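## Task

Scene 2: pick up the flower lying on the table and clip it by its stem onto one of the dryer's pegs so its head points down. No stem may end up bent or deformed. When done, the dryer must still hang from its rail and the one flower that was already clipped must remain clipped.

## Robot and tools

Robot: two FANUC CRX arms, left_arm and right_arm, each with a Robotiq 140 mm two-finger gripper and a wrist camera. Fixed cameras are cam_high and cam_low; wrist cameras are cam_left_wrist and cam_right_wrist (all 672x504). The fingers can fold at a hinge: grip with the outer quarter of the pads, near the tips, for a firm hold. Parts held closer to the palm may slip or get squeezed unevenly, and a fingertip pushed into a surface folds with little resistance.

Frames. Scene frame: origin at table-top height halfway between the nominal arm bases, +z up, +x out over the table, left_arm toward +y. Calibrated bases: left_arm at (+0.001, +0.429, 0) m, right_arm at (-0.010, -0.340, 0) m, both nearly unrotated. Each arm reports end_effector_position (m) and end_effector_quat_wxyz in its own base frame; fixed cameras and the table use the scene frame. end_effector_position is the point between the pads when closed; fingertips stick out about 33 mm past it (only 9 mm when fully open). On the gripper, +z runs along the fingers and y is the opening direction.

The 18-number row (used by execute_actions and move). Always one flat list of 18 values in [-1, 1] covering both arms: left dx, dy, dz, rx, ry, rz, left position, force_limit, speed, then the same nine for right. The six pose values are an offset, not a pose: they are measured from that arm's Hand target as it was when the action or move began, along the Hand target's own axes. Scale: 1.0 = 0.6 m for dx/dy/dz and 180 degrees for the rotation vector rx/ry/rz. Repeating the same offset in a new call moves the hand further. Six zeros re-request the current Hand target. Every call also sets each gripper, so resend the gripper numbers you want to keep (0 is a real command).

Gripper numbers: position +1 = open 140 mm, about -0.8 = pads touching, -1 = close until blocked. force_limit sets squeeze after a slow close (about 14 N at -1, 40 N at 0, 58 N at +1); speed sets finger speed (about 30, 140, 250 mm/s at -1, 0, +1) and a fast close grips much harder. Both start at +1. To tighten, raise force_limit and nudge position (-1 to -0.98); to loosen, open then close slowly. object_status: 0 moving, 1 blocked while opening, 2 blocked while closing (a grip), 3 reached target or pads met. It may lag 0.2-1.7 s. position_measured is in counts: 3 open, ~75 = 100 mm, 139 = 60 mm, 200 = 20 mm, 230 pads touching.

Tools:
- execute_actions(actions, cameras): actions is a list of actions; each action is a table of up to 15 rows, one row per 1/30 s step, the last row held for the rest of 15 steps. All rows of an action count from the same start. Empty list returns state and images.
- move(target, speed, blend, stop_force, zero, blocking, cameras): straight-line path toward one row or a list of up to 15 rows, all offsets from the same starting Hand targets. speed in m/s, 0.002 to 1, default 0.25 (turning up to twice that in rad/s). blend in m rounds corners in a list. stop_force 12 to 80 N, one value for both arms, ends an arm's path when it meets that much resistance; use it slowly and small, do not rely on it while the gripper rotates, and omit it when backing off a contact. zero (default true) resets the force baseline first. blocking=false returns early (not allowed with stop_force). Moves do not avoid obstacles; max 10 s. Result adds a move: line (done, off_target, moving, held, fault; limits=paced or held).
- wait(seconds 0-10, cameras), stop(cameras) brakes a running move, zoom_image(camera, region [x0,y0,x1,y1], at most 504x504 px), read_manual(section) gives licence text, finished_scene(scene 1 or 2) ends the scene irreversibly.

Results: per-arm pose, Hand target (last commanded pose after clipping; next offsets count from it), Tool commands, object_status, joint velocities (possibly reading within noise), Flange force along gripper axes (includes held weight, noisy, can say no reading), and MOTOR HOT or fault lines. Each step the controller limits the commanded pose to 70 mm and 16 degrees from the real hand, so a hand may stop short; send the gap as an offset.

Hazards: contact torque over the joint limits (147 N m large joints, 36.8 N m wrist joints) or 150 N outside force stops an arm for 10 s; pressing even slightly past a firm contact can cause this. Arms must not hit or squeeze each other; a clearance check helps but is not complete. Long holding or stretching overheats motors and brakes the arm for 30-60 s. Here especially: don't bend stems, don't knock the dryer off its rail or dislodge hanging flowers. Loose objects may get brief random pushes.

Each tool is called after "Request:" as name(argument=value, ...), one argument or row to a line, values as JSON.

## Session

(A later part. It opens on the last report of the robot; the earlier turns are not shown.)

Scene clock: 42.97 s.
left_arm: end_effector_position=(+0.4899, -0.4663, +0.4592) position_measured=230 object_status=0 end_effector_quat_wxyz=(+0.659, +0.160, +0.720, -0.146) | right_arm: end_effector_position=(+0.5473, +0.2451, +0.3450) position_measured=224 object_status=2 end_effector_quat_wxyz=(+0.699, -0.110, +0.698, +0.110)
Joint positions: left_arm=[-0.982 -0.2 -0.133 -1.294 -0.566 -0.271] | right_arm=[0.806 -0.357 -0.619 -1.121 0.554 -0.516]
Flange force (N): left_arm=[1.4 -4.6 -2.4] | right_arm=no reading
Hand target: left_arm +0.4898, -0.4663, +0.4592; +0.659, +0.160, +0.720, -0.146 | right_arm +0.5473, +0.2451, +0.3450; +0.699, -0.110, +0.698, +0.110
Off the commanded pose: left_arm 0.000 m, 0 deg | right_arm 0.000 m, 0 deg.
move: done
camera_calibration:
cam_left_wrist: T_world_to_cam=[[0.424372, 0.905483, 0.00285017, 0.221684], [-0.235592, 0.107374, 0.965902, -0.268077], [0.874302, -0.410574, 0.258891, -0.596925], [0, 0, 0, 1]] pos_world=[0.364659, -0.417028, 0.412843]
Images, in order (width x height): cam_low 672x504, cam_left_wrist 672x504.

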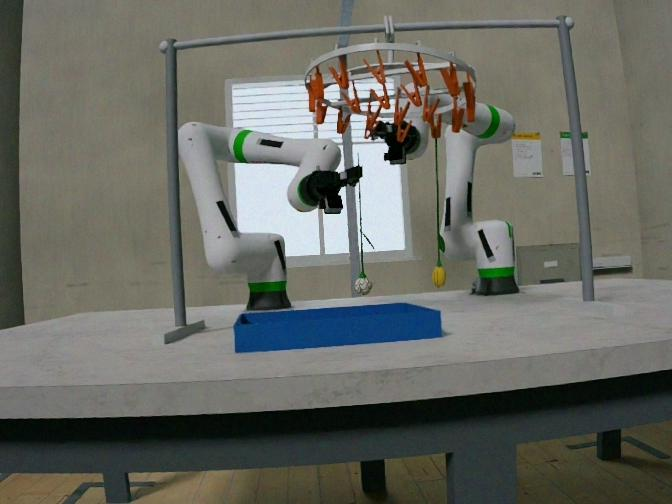

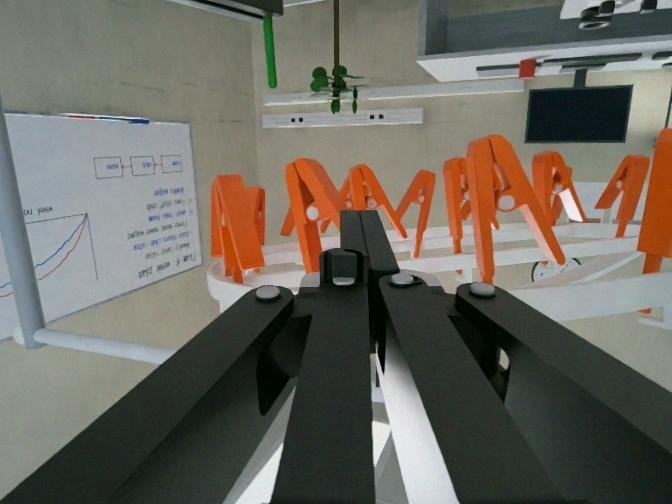

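Request:
move(
  target=[0,0,-0.075,0,0,0,-1,-1,-1,0,0,0,0,0,0,-1,-1,-1],
  speed=0.05,
  cameras=[],
)

Request:
move(
  target=[0,0,0,0,0,0,-0.2,-1,-0.5,0,0,0,0,0,0,-1,-1,-1],
  cameras=["cam_left_wrist","cam_high"],
)

Request:
zoom_image(
  camera="cam_left_wrist",
  region=[256, 100, 476, 310],
)

Scene clock: 44.60 s.
left_arm: end_effector_position=(+0.4492, -0.4473, +0.4631) position_measured=230 object_status=3 end_effector_quat_wxyz=(+0.659, +0.160, +0.720, -0.146) | right_arm: end_effector_position=(+0.5473, +0.2451, +0.3450) position_measured=224 object_status=2 end_effector_quat_wxyz=(+0.699, -0.110, +0.698, +0.110)
Joint positions: left_arm=[-1.051 -0.295 -0.197 -1.286 -0.641 -0.288] | right_arm=[0.806 -0.357 -0.619 -1.121 0.554 -0.516]
Flange force (N): left_arm=[1.4 -5.3 -2.6] | right_arm=no reading
Hand target: left_arm +0.4492, -0.4473, +0.4632; +0.659, +0.160, +0.720, -0.146 | right_arm +0.5473, +0.2451, +0.3450; +0.699, -0.110, +0.698, +0.110
Off the commanded pose: left_arm 0.000 m, 0 deg | right_arm 0.000 m, 0 deg.
move: done
No camera images: "cameras" was empty.

Scene clock: 45.47 s.
left_arm: end_effector_position=(+0.4492, -0.4473, +0.4632) position_measured=154 object_status=0 end_effector_quat_wxyz=(+0.659, +0.160, +0.720, -0.146) | right_arm: end_effector_position=(+0.5473, +0.2451, +0.3450) position_measured=224 object_status=2 end_effector_quat_wxyz=(+0.699, -0.110, +0.698, +0.110)
Joint positions: left_arm=[-1.051 -0.295 -0.197 -1.286 -0.641 -0.288] | right_arm=[0.806 -0.357 -0.619 -1.121 0.554 -0.516]
Flange force (N): left_arm=[1.3 -5.3 -2.6] | right_arm=no reading
Hand target: left_arm +0.4492, -0.4473, +0.4632; +0.659, +0.160, +0.720, -0.146 | right_arm +0.5473, +0.2451, +0.3450; +0.699, -0.110, +0.698, +0.110
Off the commanded pose: left_arm 0.000 m, 0 deg | right_arm 0.000 m, 0 deg.
move: done
camera_calibration:
cam_left_wrist: T_world_to_cam=[[0.424372, 0.905483, 0.00285017, 0.221698], [-0.235592, 0.107374, 0.965902, -0.283545], [0.874302, -0.410574, 0.258891, -0.554663], [0, 0, 0, 1]] pos_world=[0.324059, -0.398028, 0.416843]
Images, in order (width x height): cam_high 672x504, cam_left_wrist 672x504.

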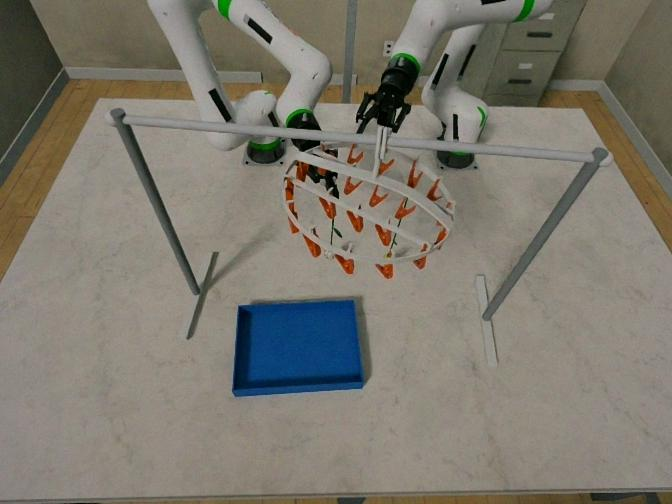

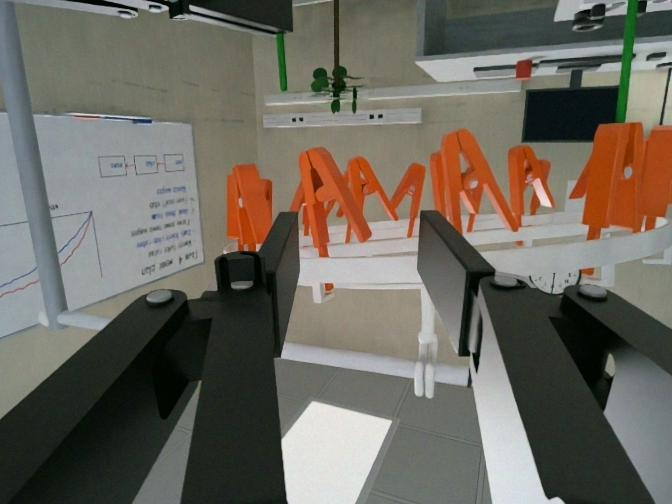

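Scaled by 2.291.

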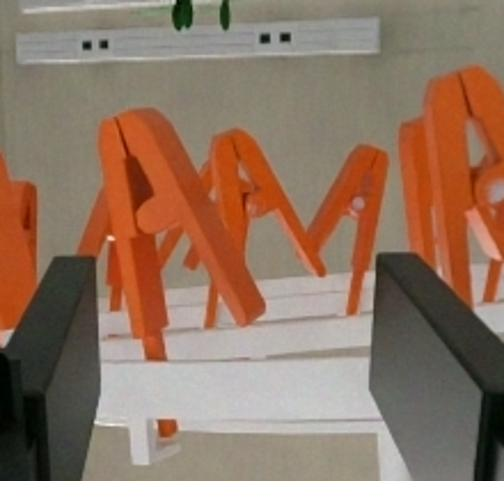

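Request:
move(
  target=[0,-0.0145,0.05,0,0,0,-0.2,-1,-1,0,0,0,0,0,0,-1,-1,-1],
  speed=0.05,
  cameras=["cam_left_wrist"],
)

Request:
zoom_image(
  camera="cam_left_wrist",
  region=[256, 100, 476, 310],
)

Scene clock: 47.30 s.
left_arm: end_effector_position=(+0.4726, -0.4678, +0.4605) position_measured=154 object_status=3 end_effector_quat_wxyz=(+0.659, +0.160, +0.720, -0.146) | right_arm: end_effector_position=(+0.5473, +0.2451, +0.3450) position_measured=224 object_status=2 end_effector_quat_wxyz=(+0.699, -0.110, +0.698, +0.110)
Joint positions: left_arm=[-1.03 -0.217 -0.143 -1.306 -0.614 -0.26] | right_arm=[0.806 -0.357 -0.619 -1.121 0.554 -0.516]
Flange force (N): left_arm=[1.5 -5.0 -2.5] | right_arm=no reading
Hand target: left_arm +0.4726, -0.4678, +0.4605; +0.659, +0.160, +0.720, -0.146 | right_arm +0.5473, +0.2451, +0.3450; +0.699, -0.110, +0.698, +0.110
Off the commanded pose: left_arm 0.000 m, 0 deg | right_arm 0.000 m, 0 deg.
move: done
camera_calibration:
cam_left_wrist: T_world_to_cam=[[0.424372, 0.905483, 0.00285017, 0.23038], [-0.235592, 0.107374, 0.965902, -0.273247], [0.874302, -0.410574, 0.258891, -0.582752], [0, 0, 0, 1]] pos_world=[0.347359, -0.418528, 0.414143]
Images, in order (width x height): cam_left_wrist 672x504.

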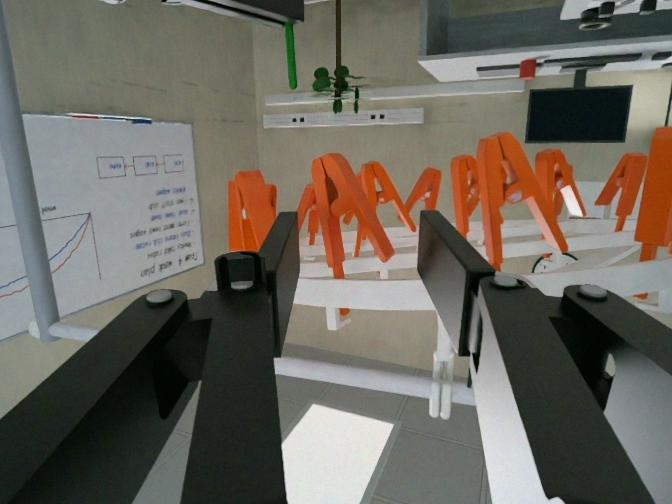

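Scaled by 2.291.

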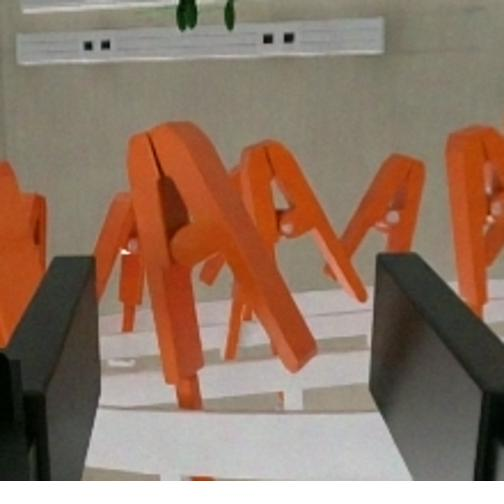

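Request:
move(
  target=[-0.0015,0,0.051,0,0,0,-0.2,-1,-1,0,0,0,0,0,0,-1,-1,-1],
  speed=0.05,
  cameras=["cam_left_wrist","cam_high"],
)

Request:
zoom_image(
  camera="cam_left_wrist",
  region=[256, 100, 476, 310],
)

Scene clock: 48.97 s.
left_arm: end_effector_position=(+0.5003, -0.4808, +0.4587) position_measured=154 object_status=3 end_effector_quat_wxyz=(+0.659, +0.160, +0.720, -0.146) | right_arm: end_effector_position=(+0.5473, +0.2451, +0.3450) position_measured=224 object_status=2 end_effector_quat_wxyz=(+0.699, -0.110, +0.698, +0.110)
Joint positions: left_arm=[-0.985 -0.154 -0.094 -1.308 -0.566 -0.255] | right_arm=[0.806 -0.357 -0.619 -1.121 0.554 -0.516]
Flange force (N): left_arm=[1.2 -4.3 -2.6] | right_arm=no reading
Hand target: left_arm +0.5003, -0.4808, +0.4587; +0.659, +0.160, +0.720, -0.146 | right_arm +0.5473, +0.2451, +0.3450; +0.699, -0.110, +0.698, +0.110
Off the commanded pose: left_arm 0.000 m, 0 deg | right_arm 0.000 m, 0 deg.
move: done
camera_calibration:
cam_left_wrist: T_world_to_cam=[[0.424362, 0.905488, 0.00289099, 0.23039], [-0.235695, 0.107376, 0.965877, -0.263537], [0.874279, -0.410563, 0.258985, -0.611867], [0, 0, 0, 1]] pos_world=[0.37506, -0.431528, 0.412343]
Images, in order (width x height): cam_high 672x504, cam_left_wrist 672x504.

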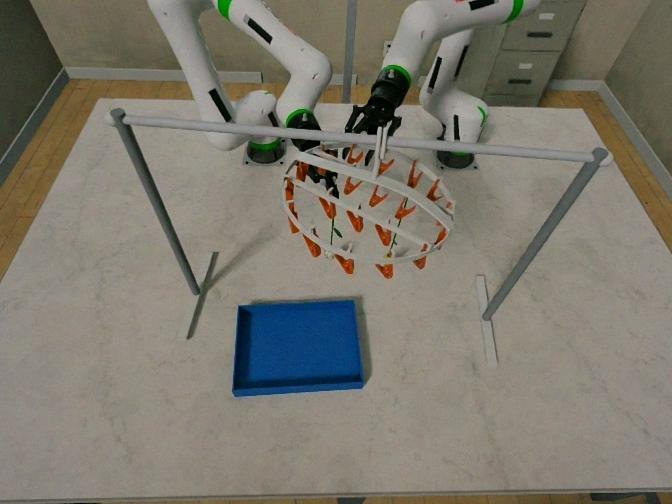

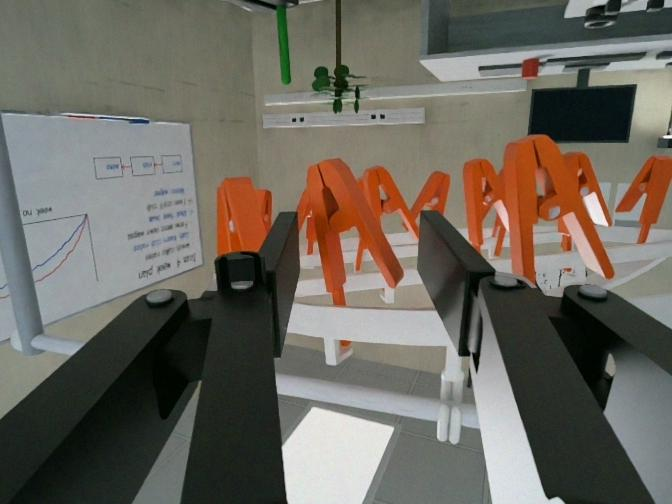

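Scaled by 2.291.

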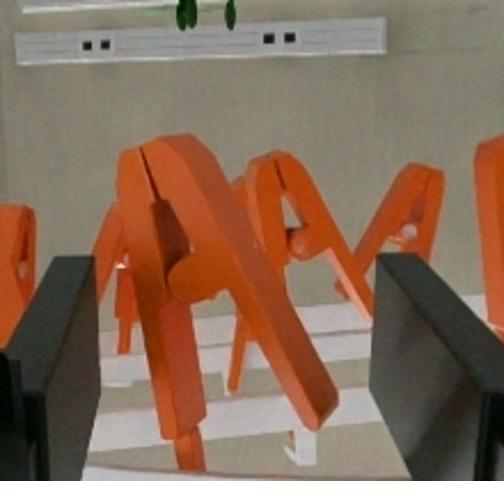

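Request:
move(
  target=[0,-0.003,0,0,0,0,-0.5,-1,-1,0,0,0,0,0,0,-1,-1,-1],
  cameras=[],
)

Request:
move(
  target=[0,0,0,0,0,0,-1,-1,-1,0,0,0,0,0,0,-1,-1,-1],
  cameras=["cam_left_wrist","cam_low"],
)

Request:
zoom_image(
  camera="cam_left_wrist",
  region=[286, 120, 426, 290],
)

Request:
zoom_image(
  camera="cam_low",
  region=[345, 90, 405, 180],
)

Scene clock: 50.43 s.
left_arm: end_effector_position=(+0.4995, -0.4824, +0.4587) position_measured=192 object_status=0 end_effector_quat_wxyz=(+0.659, +0.160, +0.720, -0.146) | right_arm: end_effector_position=(+0.5473, +0.2451, +0.3450) position_measured=224 object_status=2 end_effector_quat_wxyz=(+0.699, -0.110, +0.698, +0.110)
Joint positions: left_arm=[-0.99 -0.151 -0.091 -1.31 -0.571 -0.253] | right_arm=[0.806 -0.357 -0.619 -1.121 0.554 -0.516]
Flange force (N): left_arm=[1.2 -4.3 -2.4] | right_arm=no reading
Hand target: left_arm +0.4995, -0.4824, +0.4587; +0.659, +0.160, +0.720, -0.146 | right_arm +0.5473, +0.2451, +0.3450; +0.699, -0.110, +0.698, +0.110
Off the commanded pose: left_arm 0.000 m, 0 deg | right_arm 0.000 m, 0 deg.
move: done
No camera images: "cameras" was empty.

Scene clock: 50.93 s.
left_arm: end_effector_position=(+0.4995, -0.4824, +0.4587) position_measured=192 object_status=2 end_effector_quat_wxyz=(+0.659, +0.160, +0.720, -0.146) | right_arm: end_effector_position=(+0.5473, +0.2451, +0.3450) position_measured=224 object_status=2 end_effector_quat_wxyz=(+0.699, -0.110, +0.698, +0.110)
Joint positions: left_arm=[-0.99 -0.151 -0.091 -1.31 -0.571 -0.253] | right_arm=[0.806 -0.357 -0.619 -1.121 0.554 -0.516]
Flange force (N): left_arm=[1.4 -4.5 -2.6] | right_arm=no reading
Hand target: left_arm +0.4995, -0.4824, +0.4587; +0.659, +0.160, +0.720, -0.146 | right_arm +0.5473, +0.2451, +0.3450; +0.699, -0.110, +0.698, +0.110
Off the commanded pose: left_arm 0.000 m, 0 deg | right_arm 0.000 m, 0 deg.
move: done
camera_calibration:
cam_left_wrist: T_world_to_cam=[[0.424372, 0.905483, 0.00285017, 0.232147], [-0.235592, 0.107374, 0.965902, -0.26358], [0.874302, -0.410574, 0.258891, -0.611886], [0, 0, 0, 1]] pos_world=[0.374359, -0.433128, 0.412343]
Images, in order (width x height): cam_low 672x504, cam_left_wrist 672x504.

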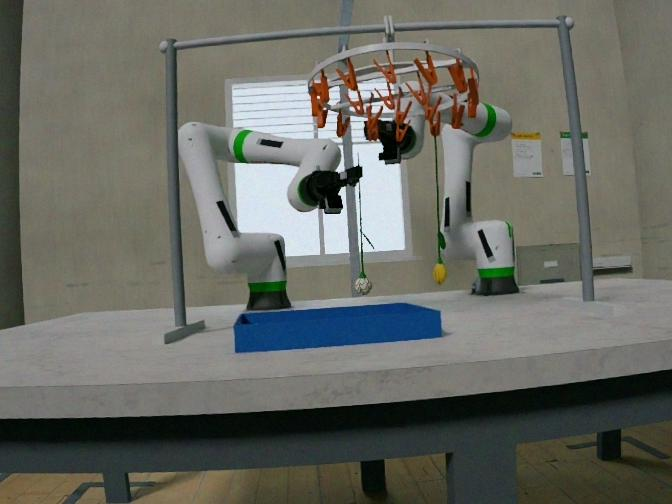

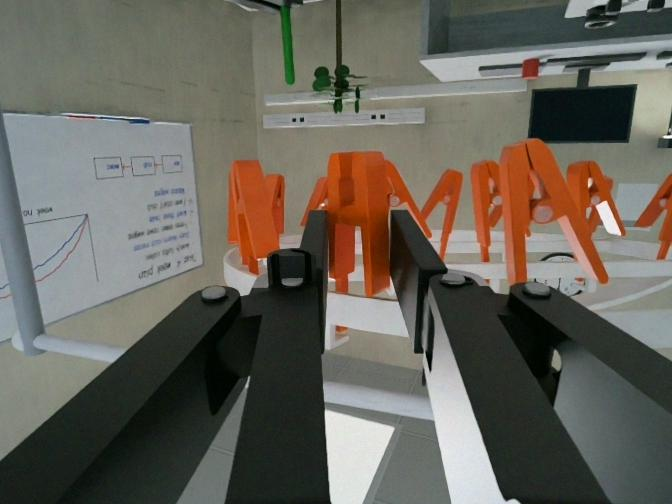

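Scaled by 2.965.

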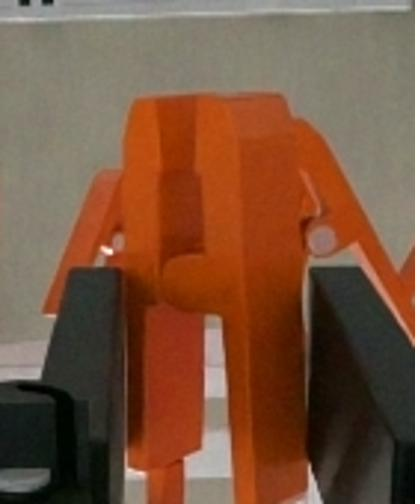

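Scaled by 5.600.

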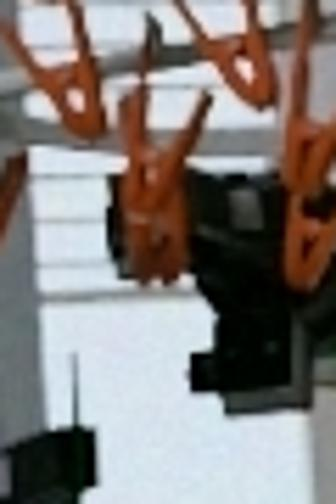

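Request:
move(
  target=[0,0,0,0,0,0,-1,-1,-1,-0.025,0.0722,-0.0192,-0.0556,0,0,-1,-1,-1],
  speed=0.06,
)

Request:
zoom_image(
  camera="cam_left_wrist",
  region=[286, 60, 426, 230],
)

Request:
zoom_image(
  camera="cam_low",
  region=[355, 110, 395, 170],
)

Scene clock: 58.33 s.
left_arm: end_effector_position=(+0.4995, -0.4824, +0.4587) position_measured=192 object_status=2 end_effector_quat_wxyz=(+0.659, +0.160, +0.720, -0.146) | right_arm: end_effector_position=(+0.5229, +0.2827, +0.3600) position_measured=224 object_status=2 end_effector_quat_wxyz=(+0.686, -0.171, +0.686, +0.171)
Joint positions: left_arm=[-0.99 -0.151 -0.091 -1.31 -0.571 -0.253] | right_arm=[0.809 -0.426 -0.642 -0.997 0.385 -0.609]
Flange force (N): left_arm=[1.6 -4.5 -2.2] | right_arm=no reading
Hand target: left_arm +0.4995, -0.4824, +0.4587; +0.659, +0.160, +0.720, -0.146 | right_arm +0.5230, +0.2827, +0.3600; +0.686, -0.171, +0.686, +0.171
Off the commanded pose: left_arm 0.000 m, 0 deg | right_arm 0.000 m, 0 deg.
move: done
camera_calibration:
cam_left_wrist: T_world_to_cam=[[0.424372, 0.905483, 0.00285017, 0.232147], [-0.235592, 0.107374, 0.965902, -0.26358], [0.874302, -0.410574, 0.258891, -0.611886], [0, 0, 0, 1]] pos_world=[0.374359, -0.433128, 0.412343]
cam_right_wrist: T_world_to_cam=[[-0.47365, 0.88069, -0.00636007, 0.00933724], [-0.316617, -0.163534, 0.93435, -0.121831], [0.821833, 0.444569, 0.356299, -0.540681], [0, 0, 0, 1]] pos_world=[0.410199, 0.212223, 0.306536]

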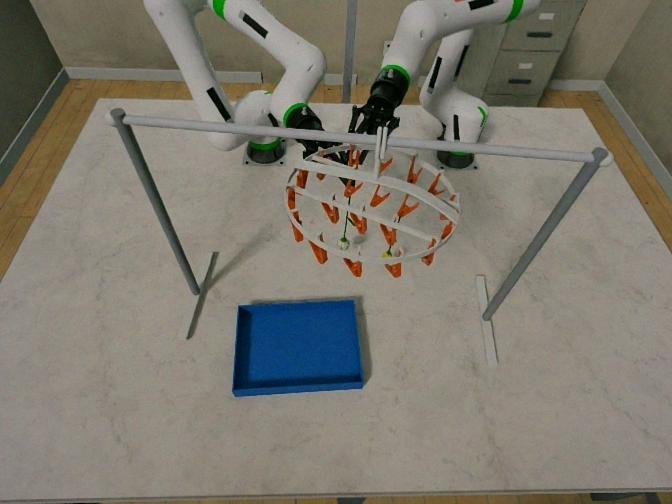

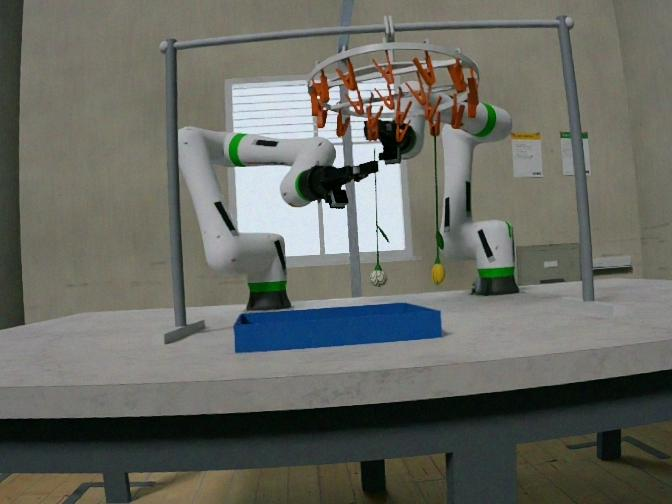

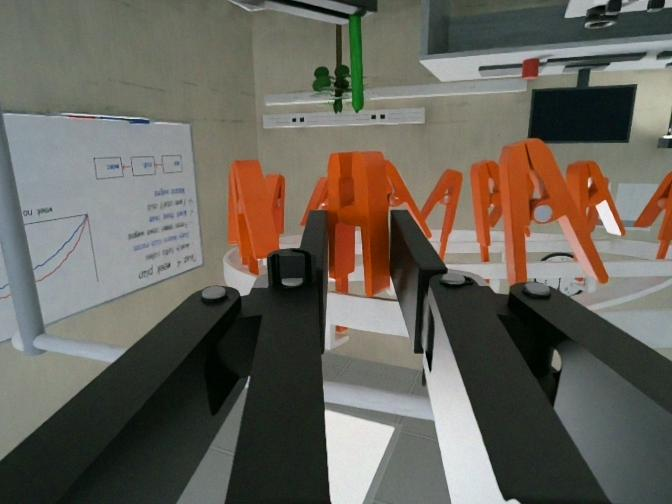

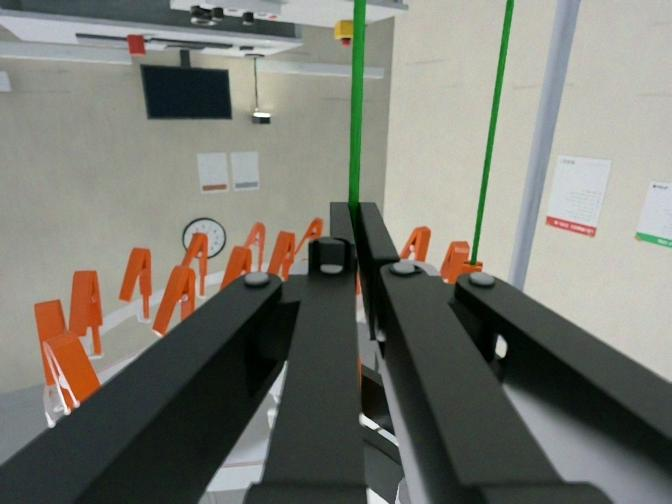

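Scaled by 2.965.

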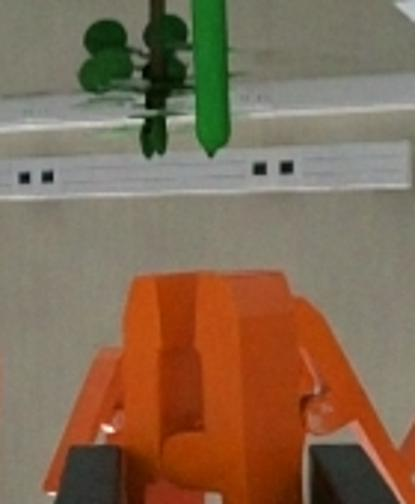

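Scaled by 8.400.

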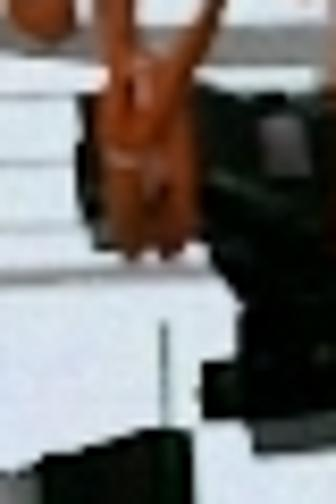

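Request:
move(
  target=[0,0,0,0,0,0,-1,-1,-1,-0.0285,0,0,0,0,0,-1,-1,-1],
  speed=0.03,
  cameras=["cam_left_wrist","cam_low"],
)

Request:
zoom_image(
  camera="cam_left_wrist",
  region=[286, 60, 426, 230],
)

Request:
zoom_image(
  camera="cam_low",
  region=[355, 110, 395, 170],
)

Scene clock: 59.73 s.
left_arm: end_effector_position=(+0.4995, -0.4824, +0.4587) position_measured=192 object_status=2 end_effector_quat_wxyz=(+0.659, +0.160, +0.720, -0.146) | right_arm: end_effector_position=(+0.5229, +0.2827, +0.3771) position_measured=224 object_status=2 end_effector_quat_wxyz=(+0.686, -0.171, +0.686, +0.171)
Joint positions: left_arm=[-0.99 -0.151 -0.091 -1.31 -0.571 -0.253] | right_arm=[0.764 -0.449 -0.598 -1.087 0.314 -0.504]
Flange force (N): left_arm=[-8.0 -4.4 -2.3] | right_arm=no reading
Hand target: left_arm +0.4995, -0.4824, +0.4587; +0.659, +0.160, +0.720, -0.146 | right_arm +0.5229, +0.2827, +0.3771; +0.686, -0.171, +0.686, +0.171
Off the commanded pose: left_arm 0.000 m, 0 deg | right_arm 0.000 m, 0 deg.
move: done
camera_calibration:
cam_left_wrist: T_world_to_cam=[[0.424372, 0.905483, 0.00285017, 0.232147], [-0.235592, 0.107374, 0.965902, -0.26358], [0.874302, -0.410574, 0.258891, -0.611886], [0, 0, 0, 1]] pos_world=[0.374359, -0.433128, 0.412343]
Images, in order (width x height): cam_low 672x504, cam_left_wrist 672x504.

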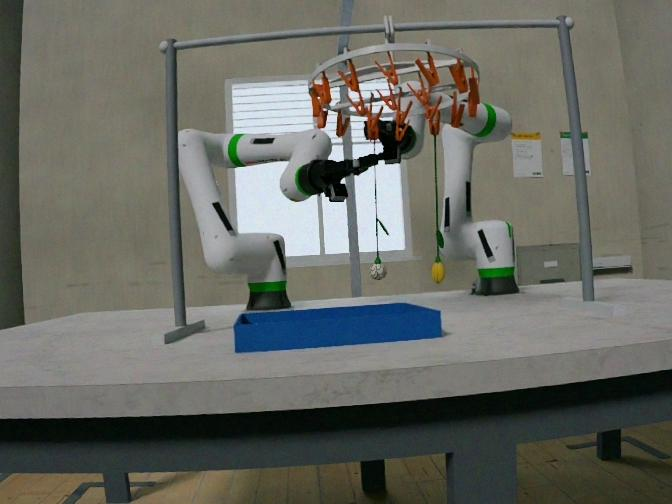

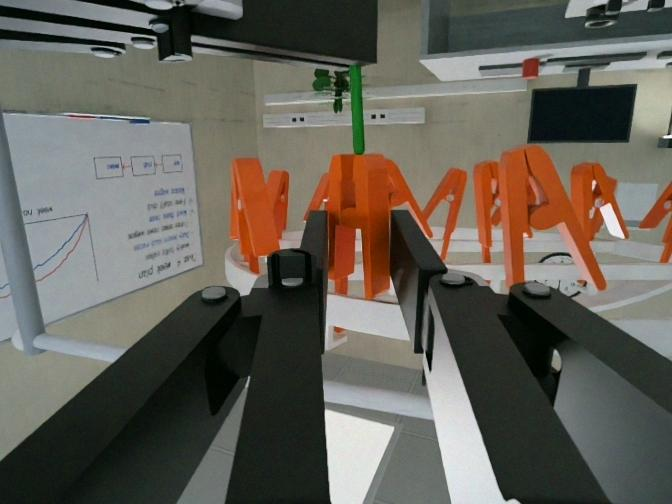

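Scaled by 2.965.

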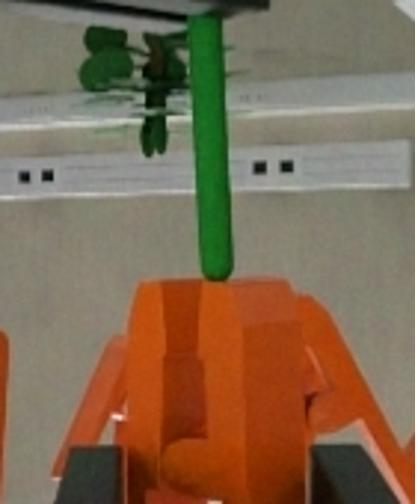

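Scaled by 8.400.

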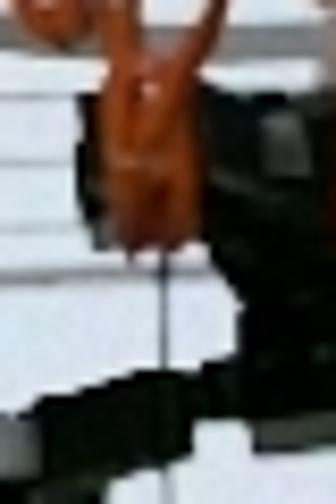

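Request:
move(
  target=[
    [0,0,0,0,0,0,-1,-1,-1,0.02,0,0,0,0,0,-1,-1,-1],
    [0,0,0,0,0,0,-1,-1,-1,0.02,-0.0087,0.0078,0,0,0,-1,-1,-1],
  ],
  speed=0.03,
  cameras=["cam_left_wrist","cam_low"],
)

Request:
zoom_image(
  camera="cam_left_wrist",
  region=[286, 60, 426, 230],
)

Request:
zoom_image(
  camera="cam_low",
  region=[355, 110, 395, 170],
)

Scene clock: 61.60 s.
left_arm: end_effector_position=(+0.4995, -0.4824, +0.4587) position_measured=192 object_status=2 end_effector_quat_wxyz=(+0.659, +0.160, +0.720, -0.146) | right_arm: end_effector_position=(+0.5295, +0.2803, +0.3651) position_measured=224 object_status=2 end_effector_quat_wxyz=(+0.686, -0.171, +0.686, +0.171)
Joint positions: left_arm=[-0.99 -0.151 -0.091 -1.31 -0.571 -0.253] | right_arm=[0.789 -0.419 -0.628 -0.98 0.365 -0.622]
Flange force (N): left_arm=[1.1 -4.8 -2.0] | right_arm=no reading
Hand target: left_arm +0.4995, -0.4824, +0.4587; +0.659, +0.160, +0.720, -0.146 | right_arm +0.5295, +0.2803, +0.3651; +0.686, -0.171, +0.686, +0.171
Off the commanded pose: left_arm 0.000 m, 0 deg | right_arm 0.000 m, 0 deg.
move: done
camera_calibration:
cam_left_wrist: T_world_to_cam=[[0.424372, 0.905483, 0.00285017, 0.232147], [-0.235592, 0.107374, 0.965902, -0.26358], [0.874302, -0.410574, 0.258891, -0.611886], [0, 0, 0, 1]] pos_world=[0.374359, -0.433128, 0.412343]
Images, in order (width x height): cam_low 672x504, cam_left_wrist 672x504.

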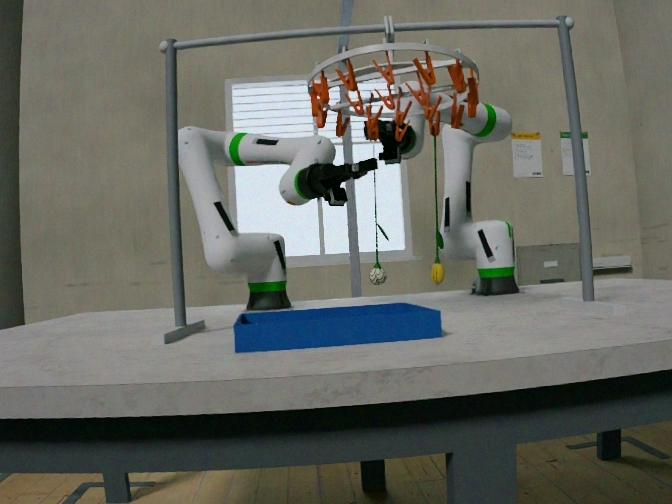

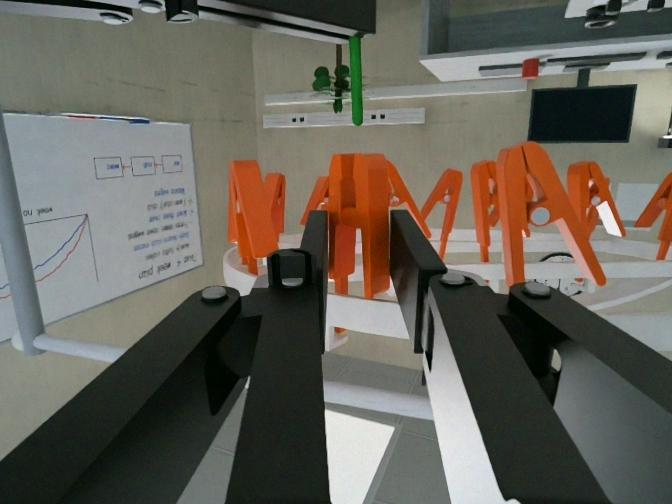

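Scaled by 2.965.

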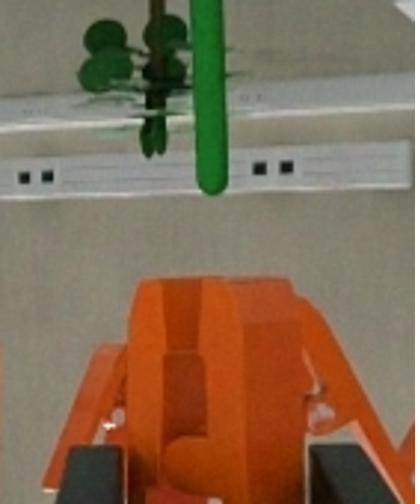

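Scaled by 8.400.

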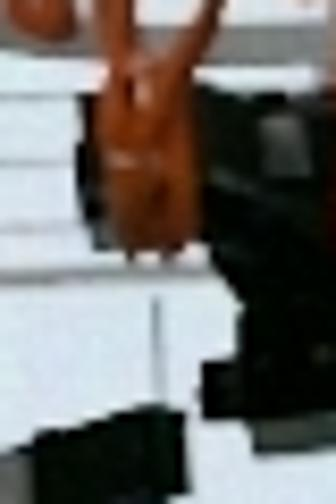

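Request:
zoom_image(
  camera="cam_low",
  region=[362, 115, 386, 160],
)

Request:
zoom_image(
  camera="cam_high",
  region=[325, 140, 375, 200],
)

Request:
zoom_image(
  camera="cam_left_wrist",
  region=[322, 110, 392, 220],
)

Scaled by 11.200.

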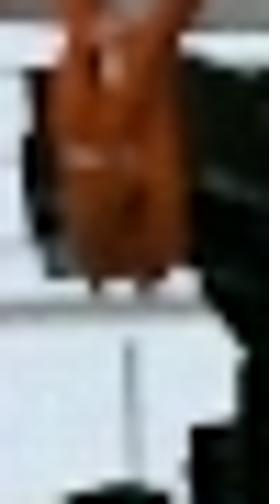

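This scene's latest camera images include none from cam_high. They are from: cam_low, cam_left_wrist. cam_high's image comes with the result of a call that names it in "cameras".

Scaled by 4.582.

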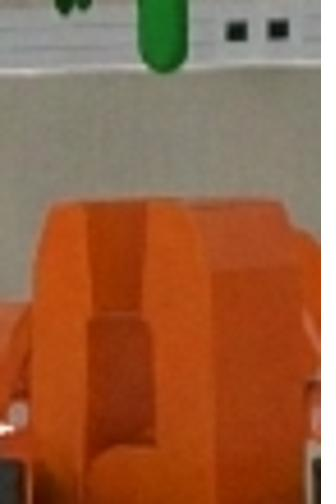

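Request:
move(
  target=[
    [0,0,0,0,0,0,-1,-1,-1,0,-0.0025,0.0022,0,0,0,-1,-1,-1],
    [0,0,0,0,0,0,-1,-1,-1,-0.0267,-0.0025,0.0022,0,0,0,-1,-1,-1],
  ],
  speed=0.025,
  cameras=["cam_left_wrist","cam_low"],
)

Request:
zoom_image(
  camera="cam_left_wrist",
  region=[322, 110, 392, 220],
)

Request:
zoom_image(
  camera="cam_low",
  region=[362, 115, 386, 160],
)

Scene clock: 63.80 s.
left_arm: end_effector_position=(+0.4995, -0.4824, +0.4587) position_measured=192 object_status=2 end_effector_quat_wxyz=(+0.659, +0.160, +0.720, -0.146) | right_arm: end_effector_position=(+0.5314, +0.2796, +0.3811) position_measured=224 object_status=2 end_effector_quat_wxyz=(+0.686, -0.171, +0.686, +0.171)
Joint positions: left_arm=[-0.99 -0.151 -0.091 -1.31 -0.571 -0.253] | right_arm=[0.746 -0.436 -0.585 -1.054 0.298 -0.536]
Flange force (N): left_arm=[0.9 -4.8 -1.8] | right_arm=no reading
Hand target: left_arm +0.4995, -0.4824, +0.4587; +0.659, +0.160, +0.720, -0.146 | right_arm +0.5314, +0.2796, +0.3811; +0.686, -0.171, +0.686, +0.171
Off the commanded pose: left_arm 0.000 m, 0 deg | right_arm 0.000 m, 0 deg.
move: done
camera_calibration:
cam_left_wrist: T_world_to_cam=[[0.424372, 0.905483, 0.00285017, 0.232147], [-0.235592, 0.107374, 0.965902, -0.26358], [0.874302, -0.410574, 0.258891, -0.611886], [0, 0, 0, 1]] pos_world=[0.374359, -0.433128, 0.412343]
Images, in order (width x height): cam_low 672x504, cam_left_wrist 672x504.

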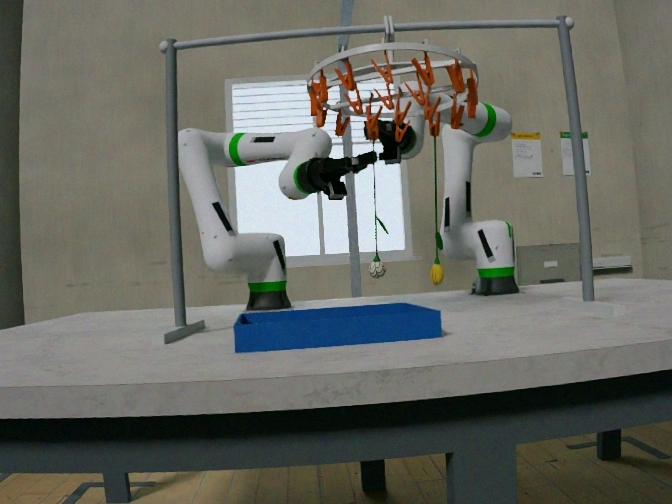

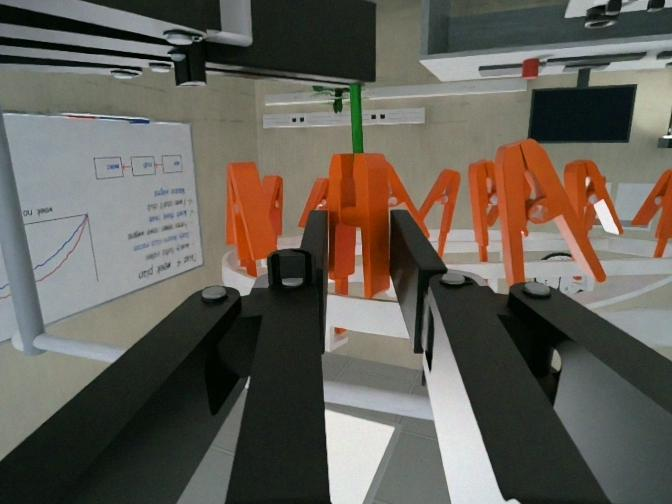

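Scaled by 4.582.

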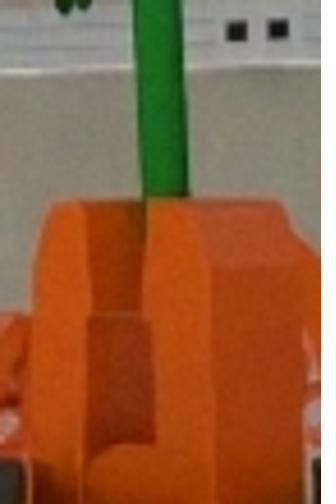

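Scaled by 11.200.

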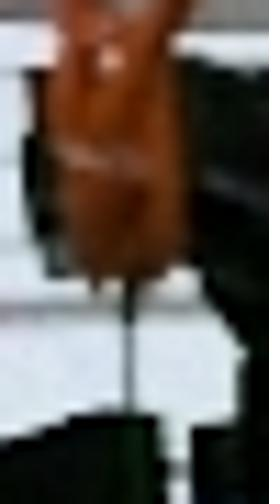

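Request:
move(
  target=[0,0,0,0,0,0,-1,-1,-1,-0.013,0,0,0,0,0,-1,-1,-1],
  speed=0.025,
  cameras=["cam_left_wrist","cam_low"],
)

Request:
zoom_image(
  camera="cam_left_wrist",
  region=[322, 110, 392, 220],
)

Request:
zoom_image(
  camera="cam_low",
  region=[362, 115, 386, 160],
)

Scene clock: 64.93 s.
left_arm: end_effector_position=(+0.4995, -0.4824, +0.4587) position_measured=192 object_status=2 end_effector_quat_wxyz=(+0.659, +0.160, +0.720, -0.146) | right_arm: end_effector_position=(+0.5314, +0.2796, +0.3889) position_measured=224 object_status=2 end_effector_quat_wxyz=(+0.686, -0.171, +0.686, +0.171)
Joint positions: left_arm=[-0.99 -0.151 -0.091 -1.31 -0.571 -0.253] | right_arm=[0.722 -0.444 -0.564 -1.104 0.263 -0.481]
Flange force (N): left_arm=[0.8 -4.9 -1.7] | right_arm=no reading
Hand target: left_arm +0.4995, -0.4824, +0.4587; +0.659, +0.160, +0.720, -0.146 | right_arm +0.5314, +0.2796, +0.3889; +0.686, -0.171, +0.686, +0.171
Off the commanded pose: left_arm 0.000 m, 0 deg | right_arm 0.000 m, 0 deg.
move: done
camera_calibration:
cam_left_wrist: T_world_to_cam=[[0.424372, 0.905483, 0.00285017, 0.232147], [-0.235592, 0.107374, 0.965902, -0.26358], [0.874302, -0.410574, 0.258891, -0.611886], [0, 0, 0, 1]] pos_world=[0.374359, -0.433128, 0.412343]
Images, in order (width x height): cam_low 672x504, cam_left_wrist 672x504.

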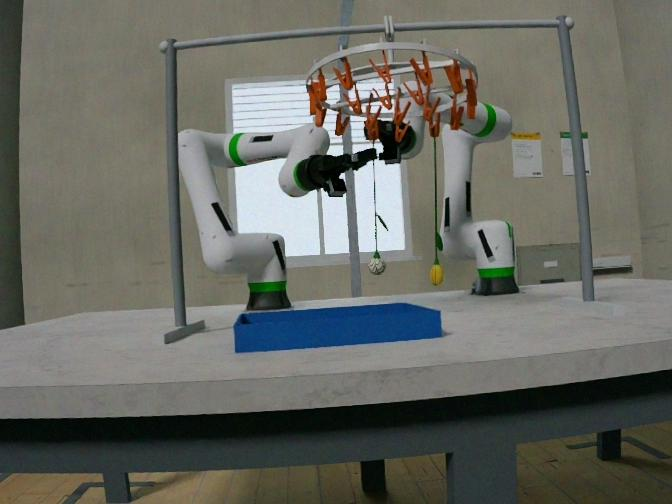

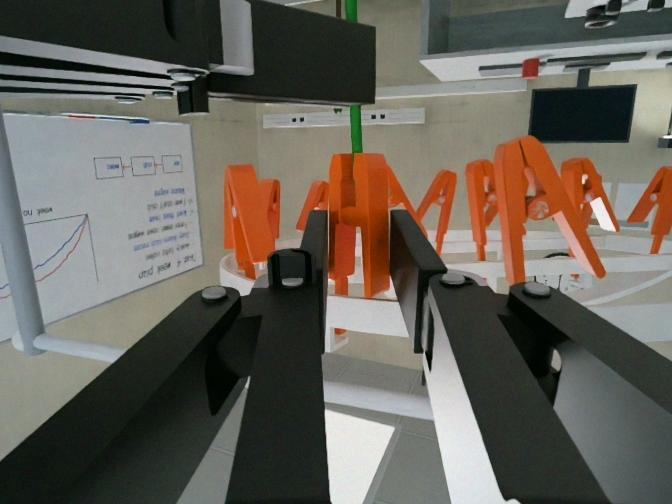

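Scaled by 4.582.

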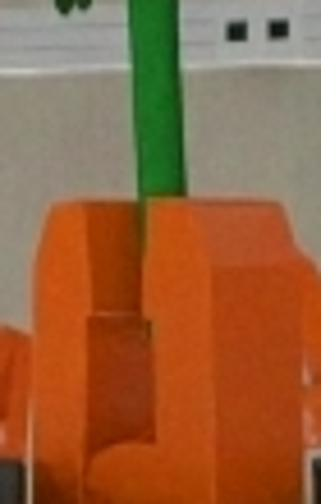

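Scaled by 11.200.

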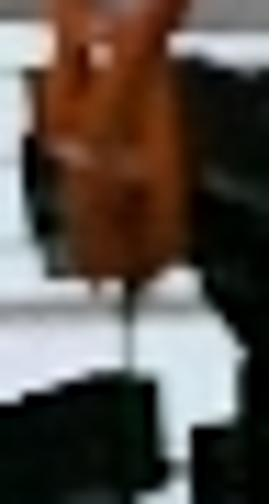

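Request:
move(
  target=[0,0,0,0,0,0,-0.15,-1,-1,0,0,0,0,0,0,-1,-1,-1],
  cameras=["cam_left_wrist","cam_low"],
)

Request:
zoom_image(
  camera="cam_left_wrist",
  region=[302, 90, 412, 300],
)

Scene clock: 66.43 s.
left_arm: end_effector_position=(+0.4995, -0.4824, +0.4587) position_measured=148 object_status=0 end_effector_quat_wxyz=(+0.659, +0.160, +0.720, -0.146) | right_arm: end_effector_position=(+0.5314, +0.2796, +0.3890) position_measured=224 object_status=2 end_effector_quat_wxyz=(+0.686, -0.171, +0.686, +0.171)
Joint positions: left_arm=[-0.99 -0.151 -0.091 -1.31 -0.571 -0.253] | right_arm=[0.722 -0.444 -0.564 -1.104 0.263 -0.481]
Flange force (N): left_arm=[1.0 -4.4 -2.4] | right_arm=no reading
Hand target: left_arm +0.4995, -0.4824, +0.4587; +0.659, +0.160, +0.720, -0.146 | right_arm +0.5314, +0.2796, +0.3889; +0.686, -0.171, +0.686, +0.171
Off the commanded pose: left_arm 0.000 m, 0 deg | right_arm 0.000 m, 0 deg.
move: done
camera_calibration:
cam_left_wrist: T_world_to_cam=[[0.424372, 0.905483, 0.00285017, 0.232147], [-0.235592, 0.107374, 0.965902, -0.26358], [0.874302, -0.410574, 0.258891, -0.611886], [0, 0, 0, 1]] pos_world=[0.374359, -0.433128, 0.412343]
Images, in order (width x height): cam_low 672x504, cam_left_wrist 672x504.

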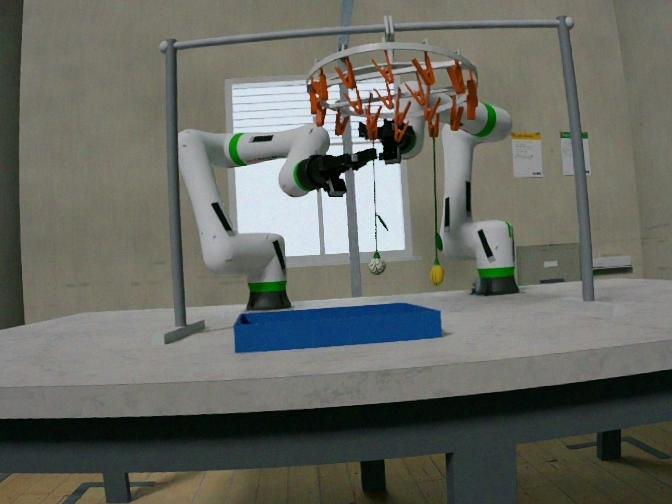

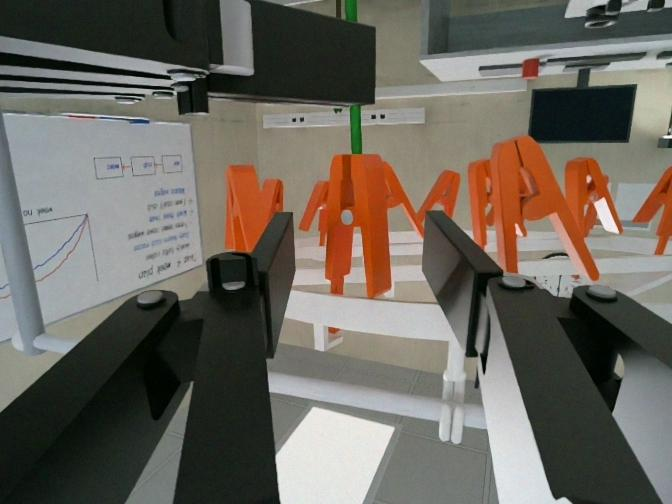

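Scaled by 2.400.

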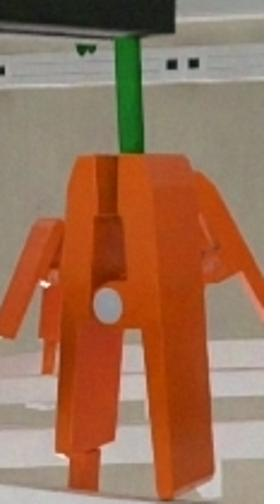

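Request:
move(
  target=[0,0,0,0,0,0,-0.15,-1,-1,0,0,0,0,0,0,-0.55,-1,-1],
  cameras=["cam_left_wrist","cam_low"],
)

Request:
zoom_image(
  camera="cam_low",
  region=[340, 100, 450, 290],
)

Scene clock: 67.47 s.
left_arm: end_effector_position=(+0.4995, -0.4824, +0.4587) position_measured=148 object_status=3 end_effector_quat_wxyz=(+0.659, +0.160, +0.720, -0.146) | right_arm: end_effector_position=(+0.5314, +0.2796, +0.3889) position_measured=199 object_status=0 end_effector_quat_wxyz=(+0.686, -0.171, +0.686, +0.171)
Joint positions: left_arm=[-0.99 -0.151 -0.091 -1.31 -0.571 -0.253] | right_arm=[0.722 -0.444 -0.564 -1.104 0.263 -0.481]
Flange force (N): left_arm=[1.3 -4.2 -2.5] | right_arm=no reading
Hand target: left_arm +0.4995, -0.4824, +0.4587; +0.659, +0.160, +0.720, -0.146 | right_arm +0.5314, +0.2796, +0.3889; +0.686, -0.171, +0.686, +0.171
Off the commanded pose: left_arm 0.000 m, 0 deg | right_arm 0.000 m, 0 deg.
move: done
camera_calibration:
cam_left_wrist: T_world_to_cam=[[0.424372, 0.905483, 0.00285017, 0.232147], [-0.235592, 0.107374, 0.965902, -0.26358], [0.874302, -0.410574, 0.258891, -0.611886], [0, 0, 0, 1]] pos_world=[0.374359, -0.433128, 0.412343]
Images, in order (width x height): cam_low 672x504, cam_left_wrist 672x504.

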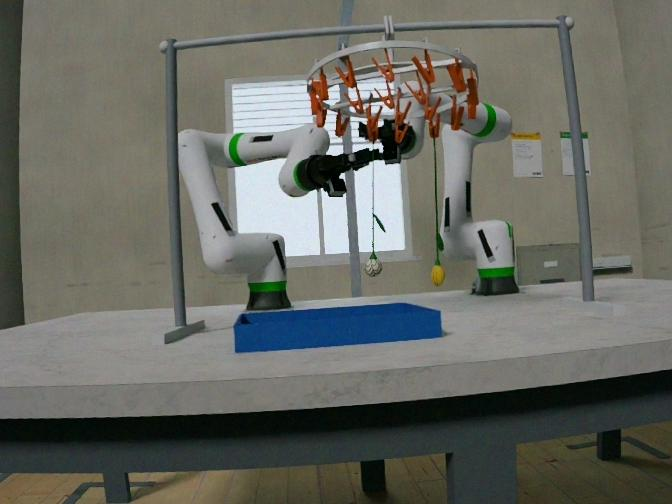

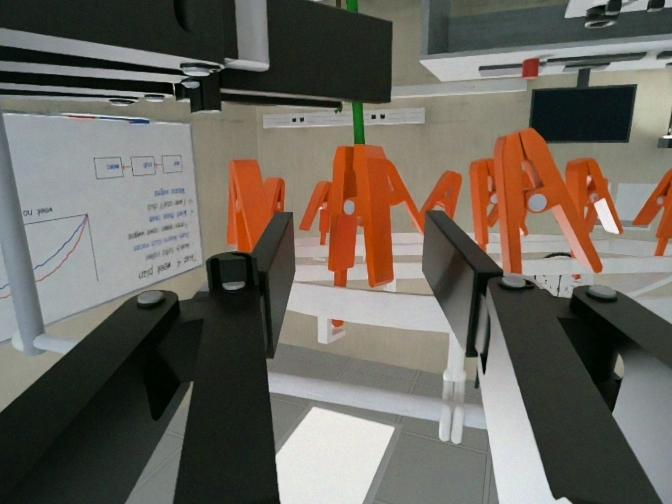

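Scaled by 2.653.

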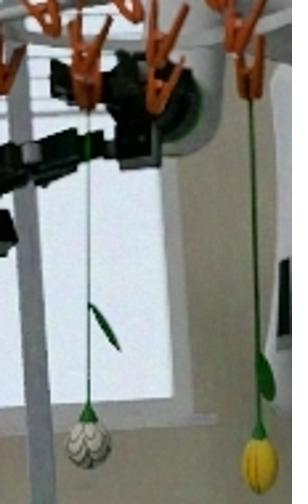

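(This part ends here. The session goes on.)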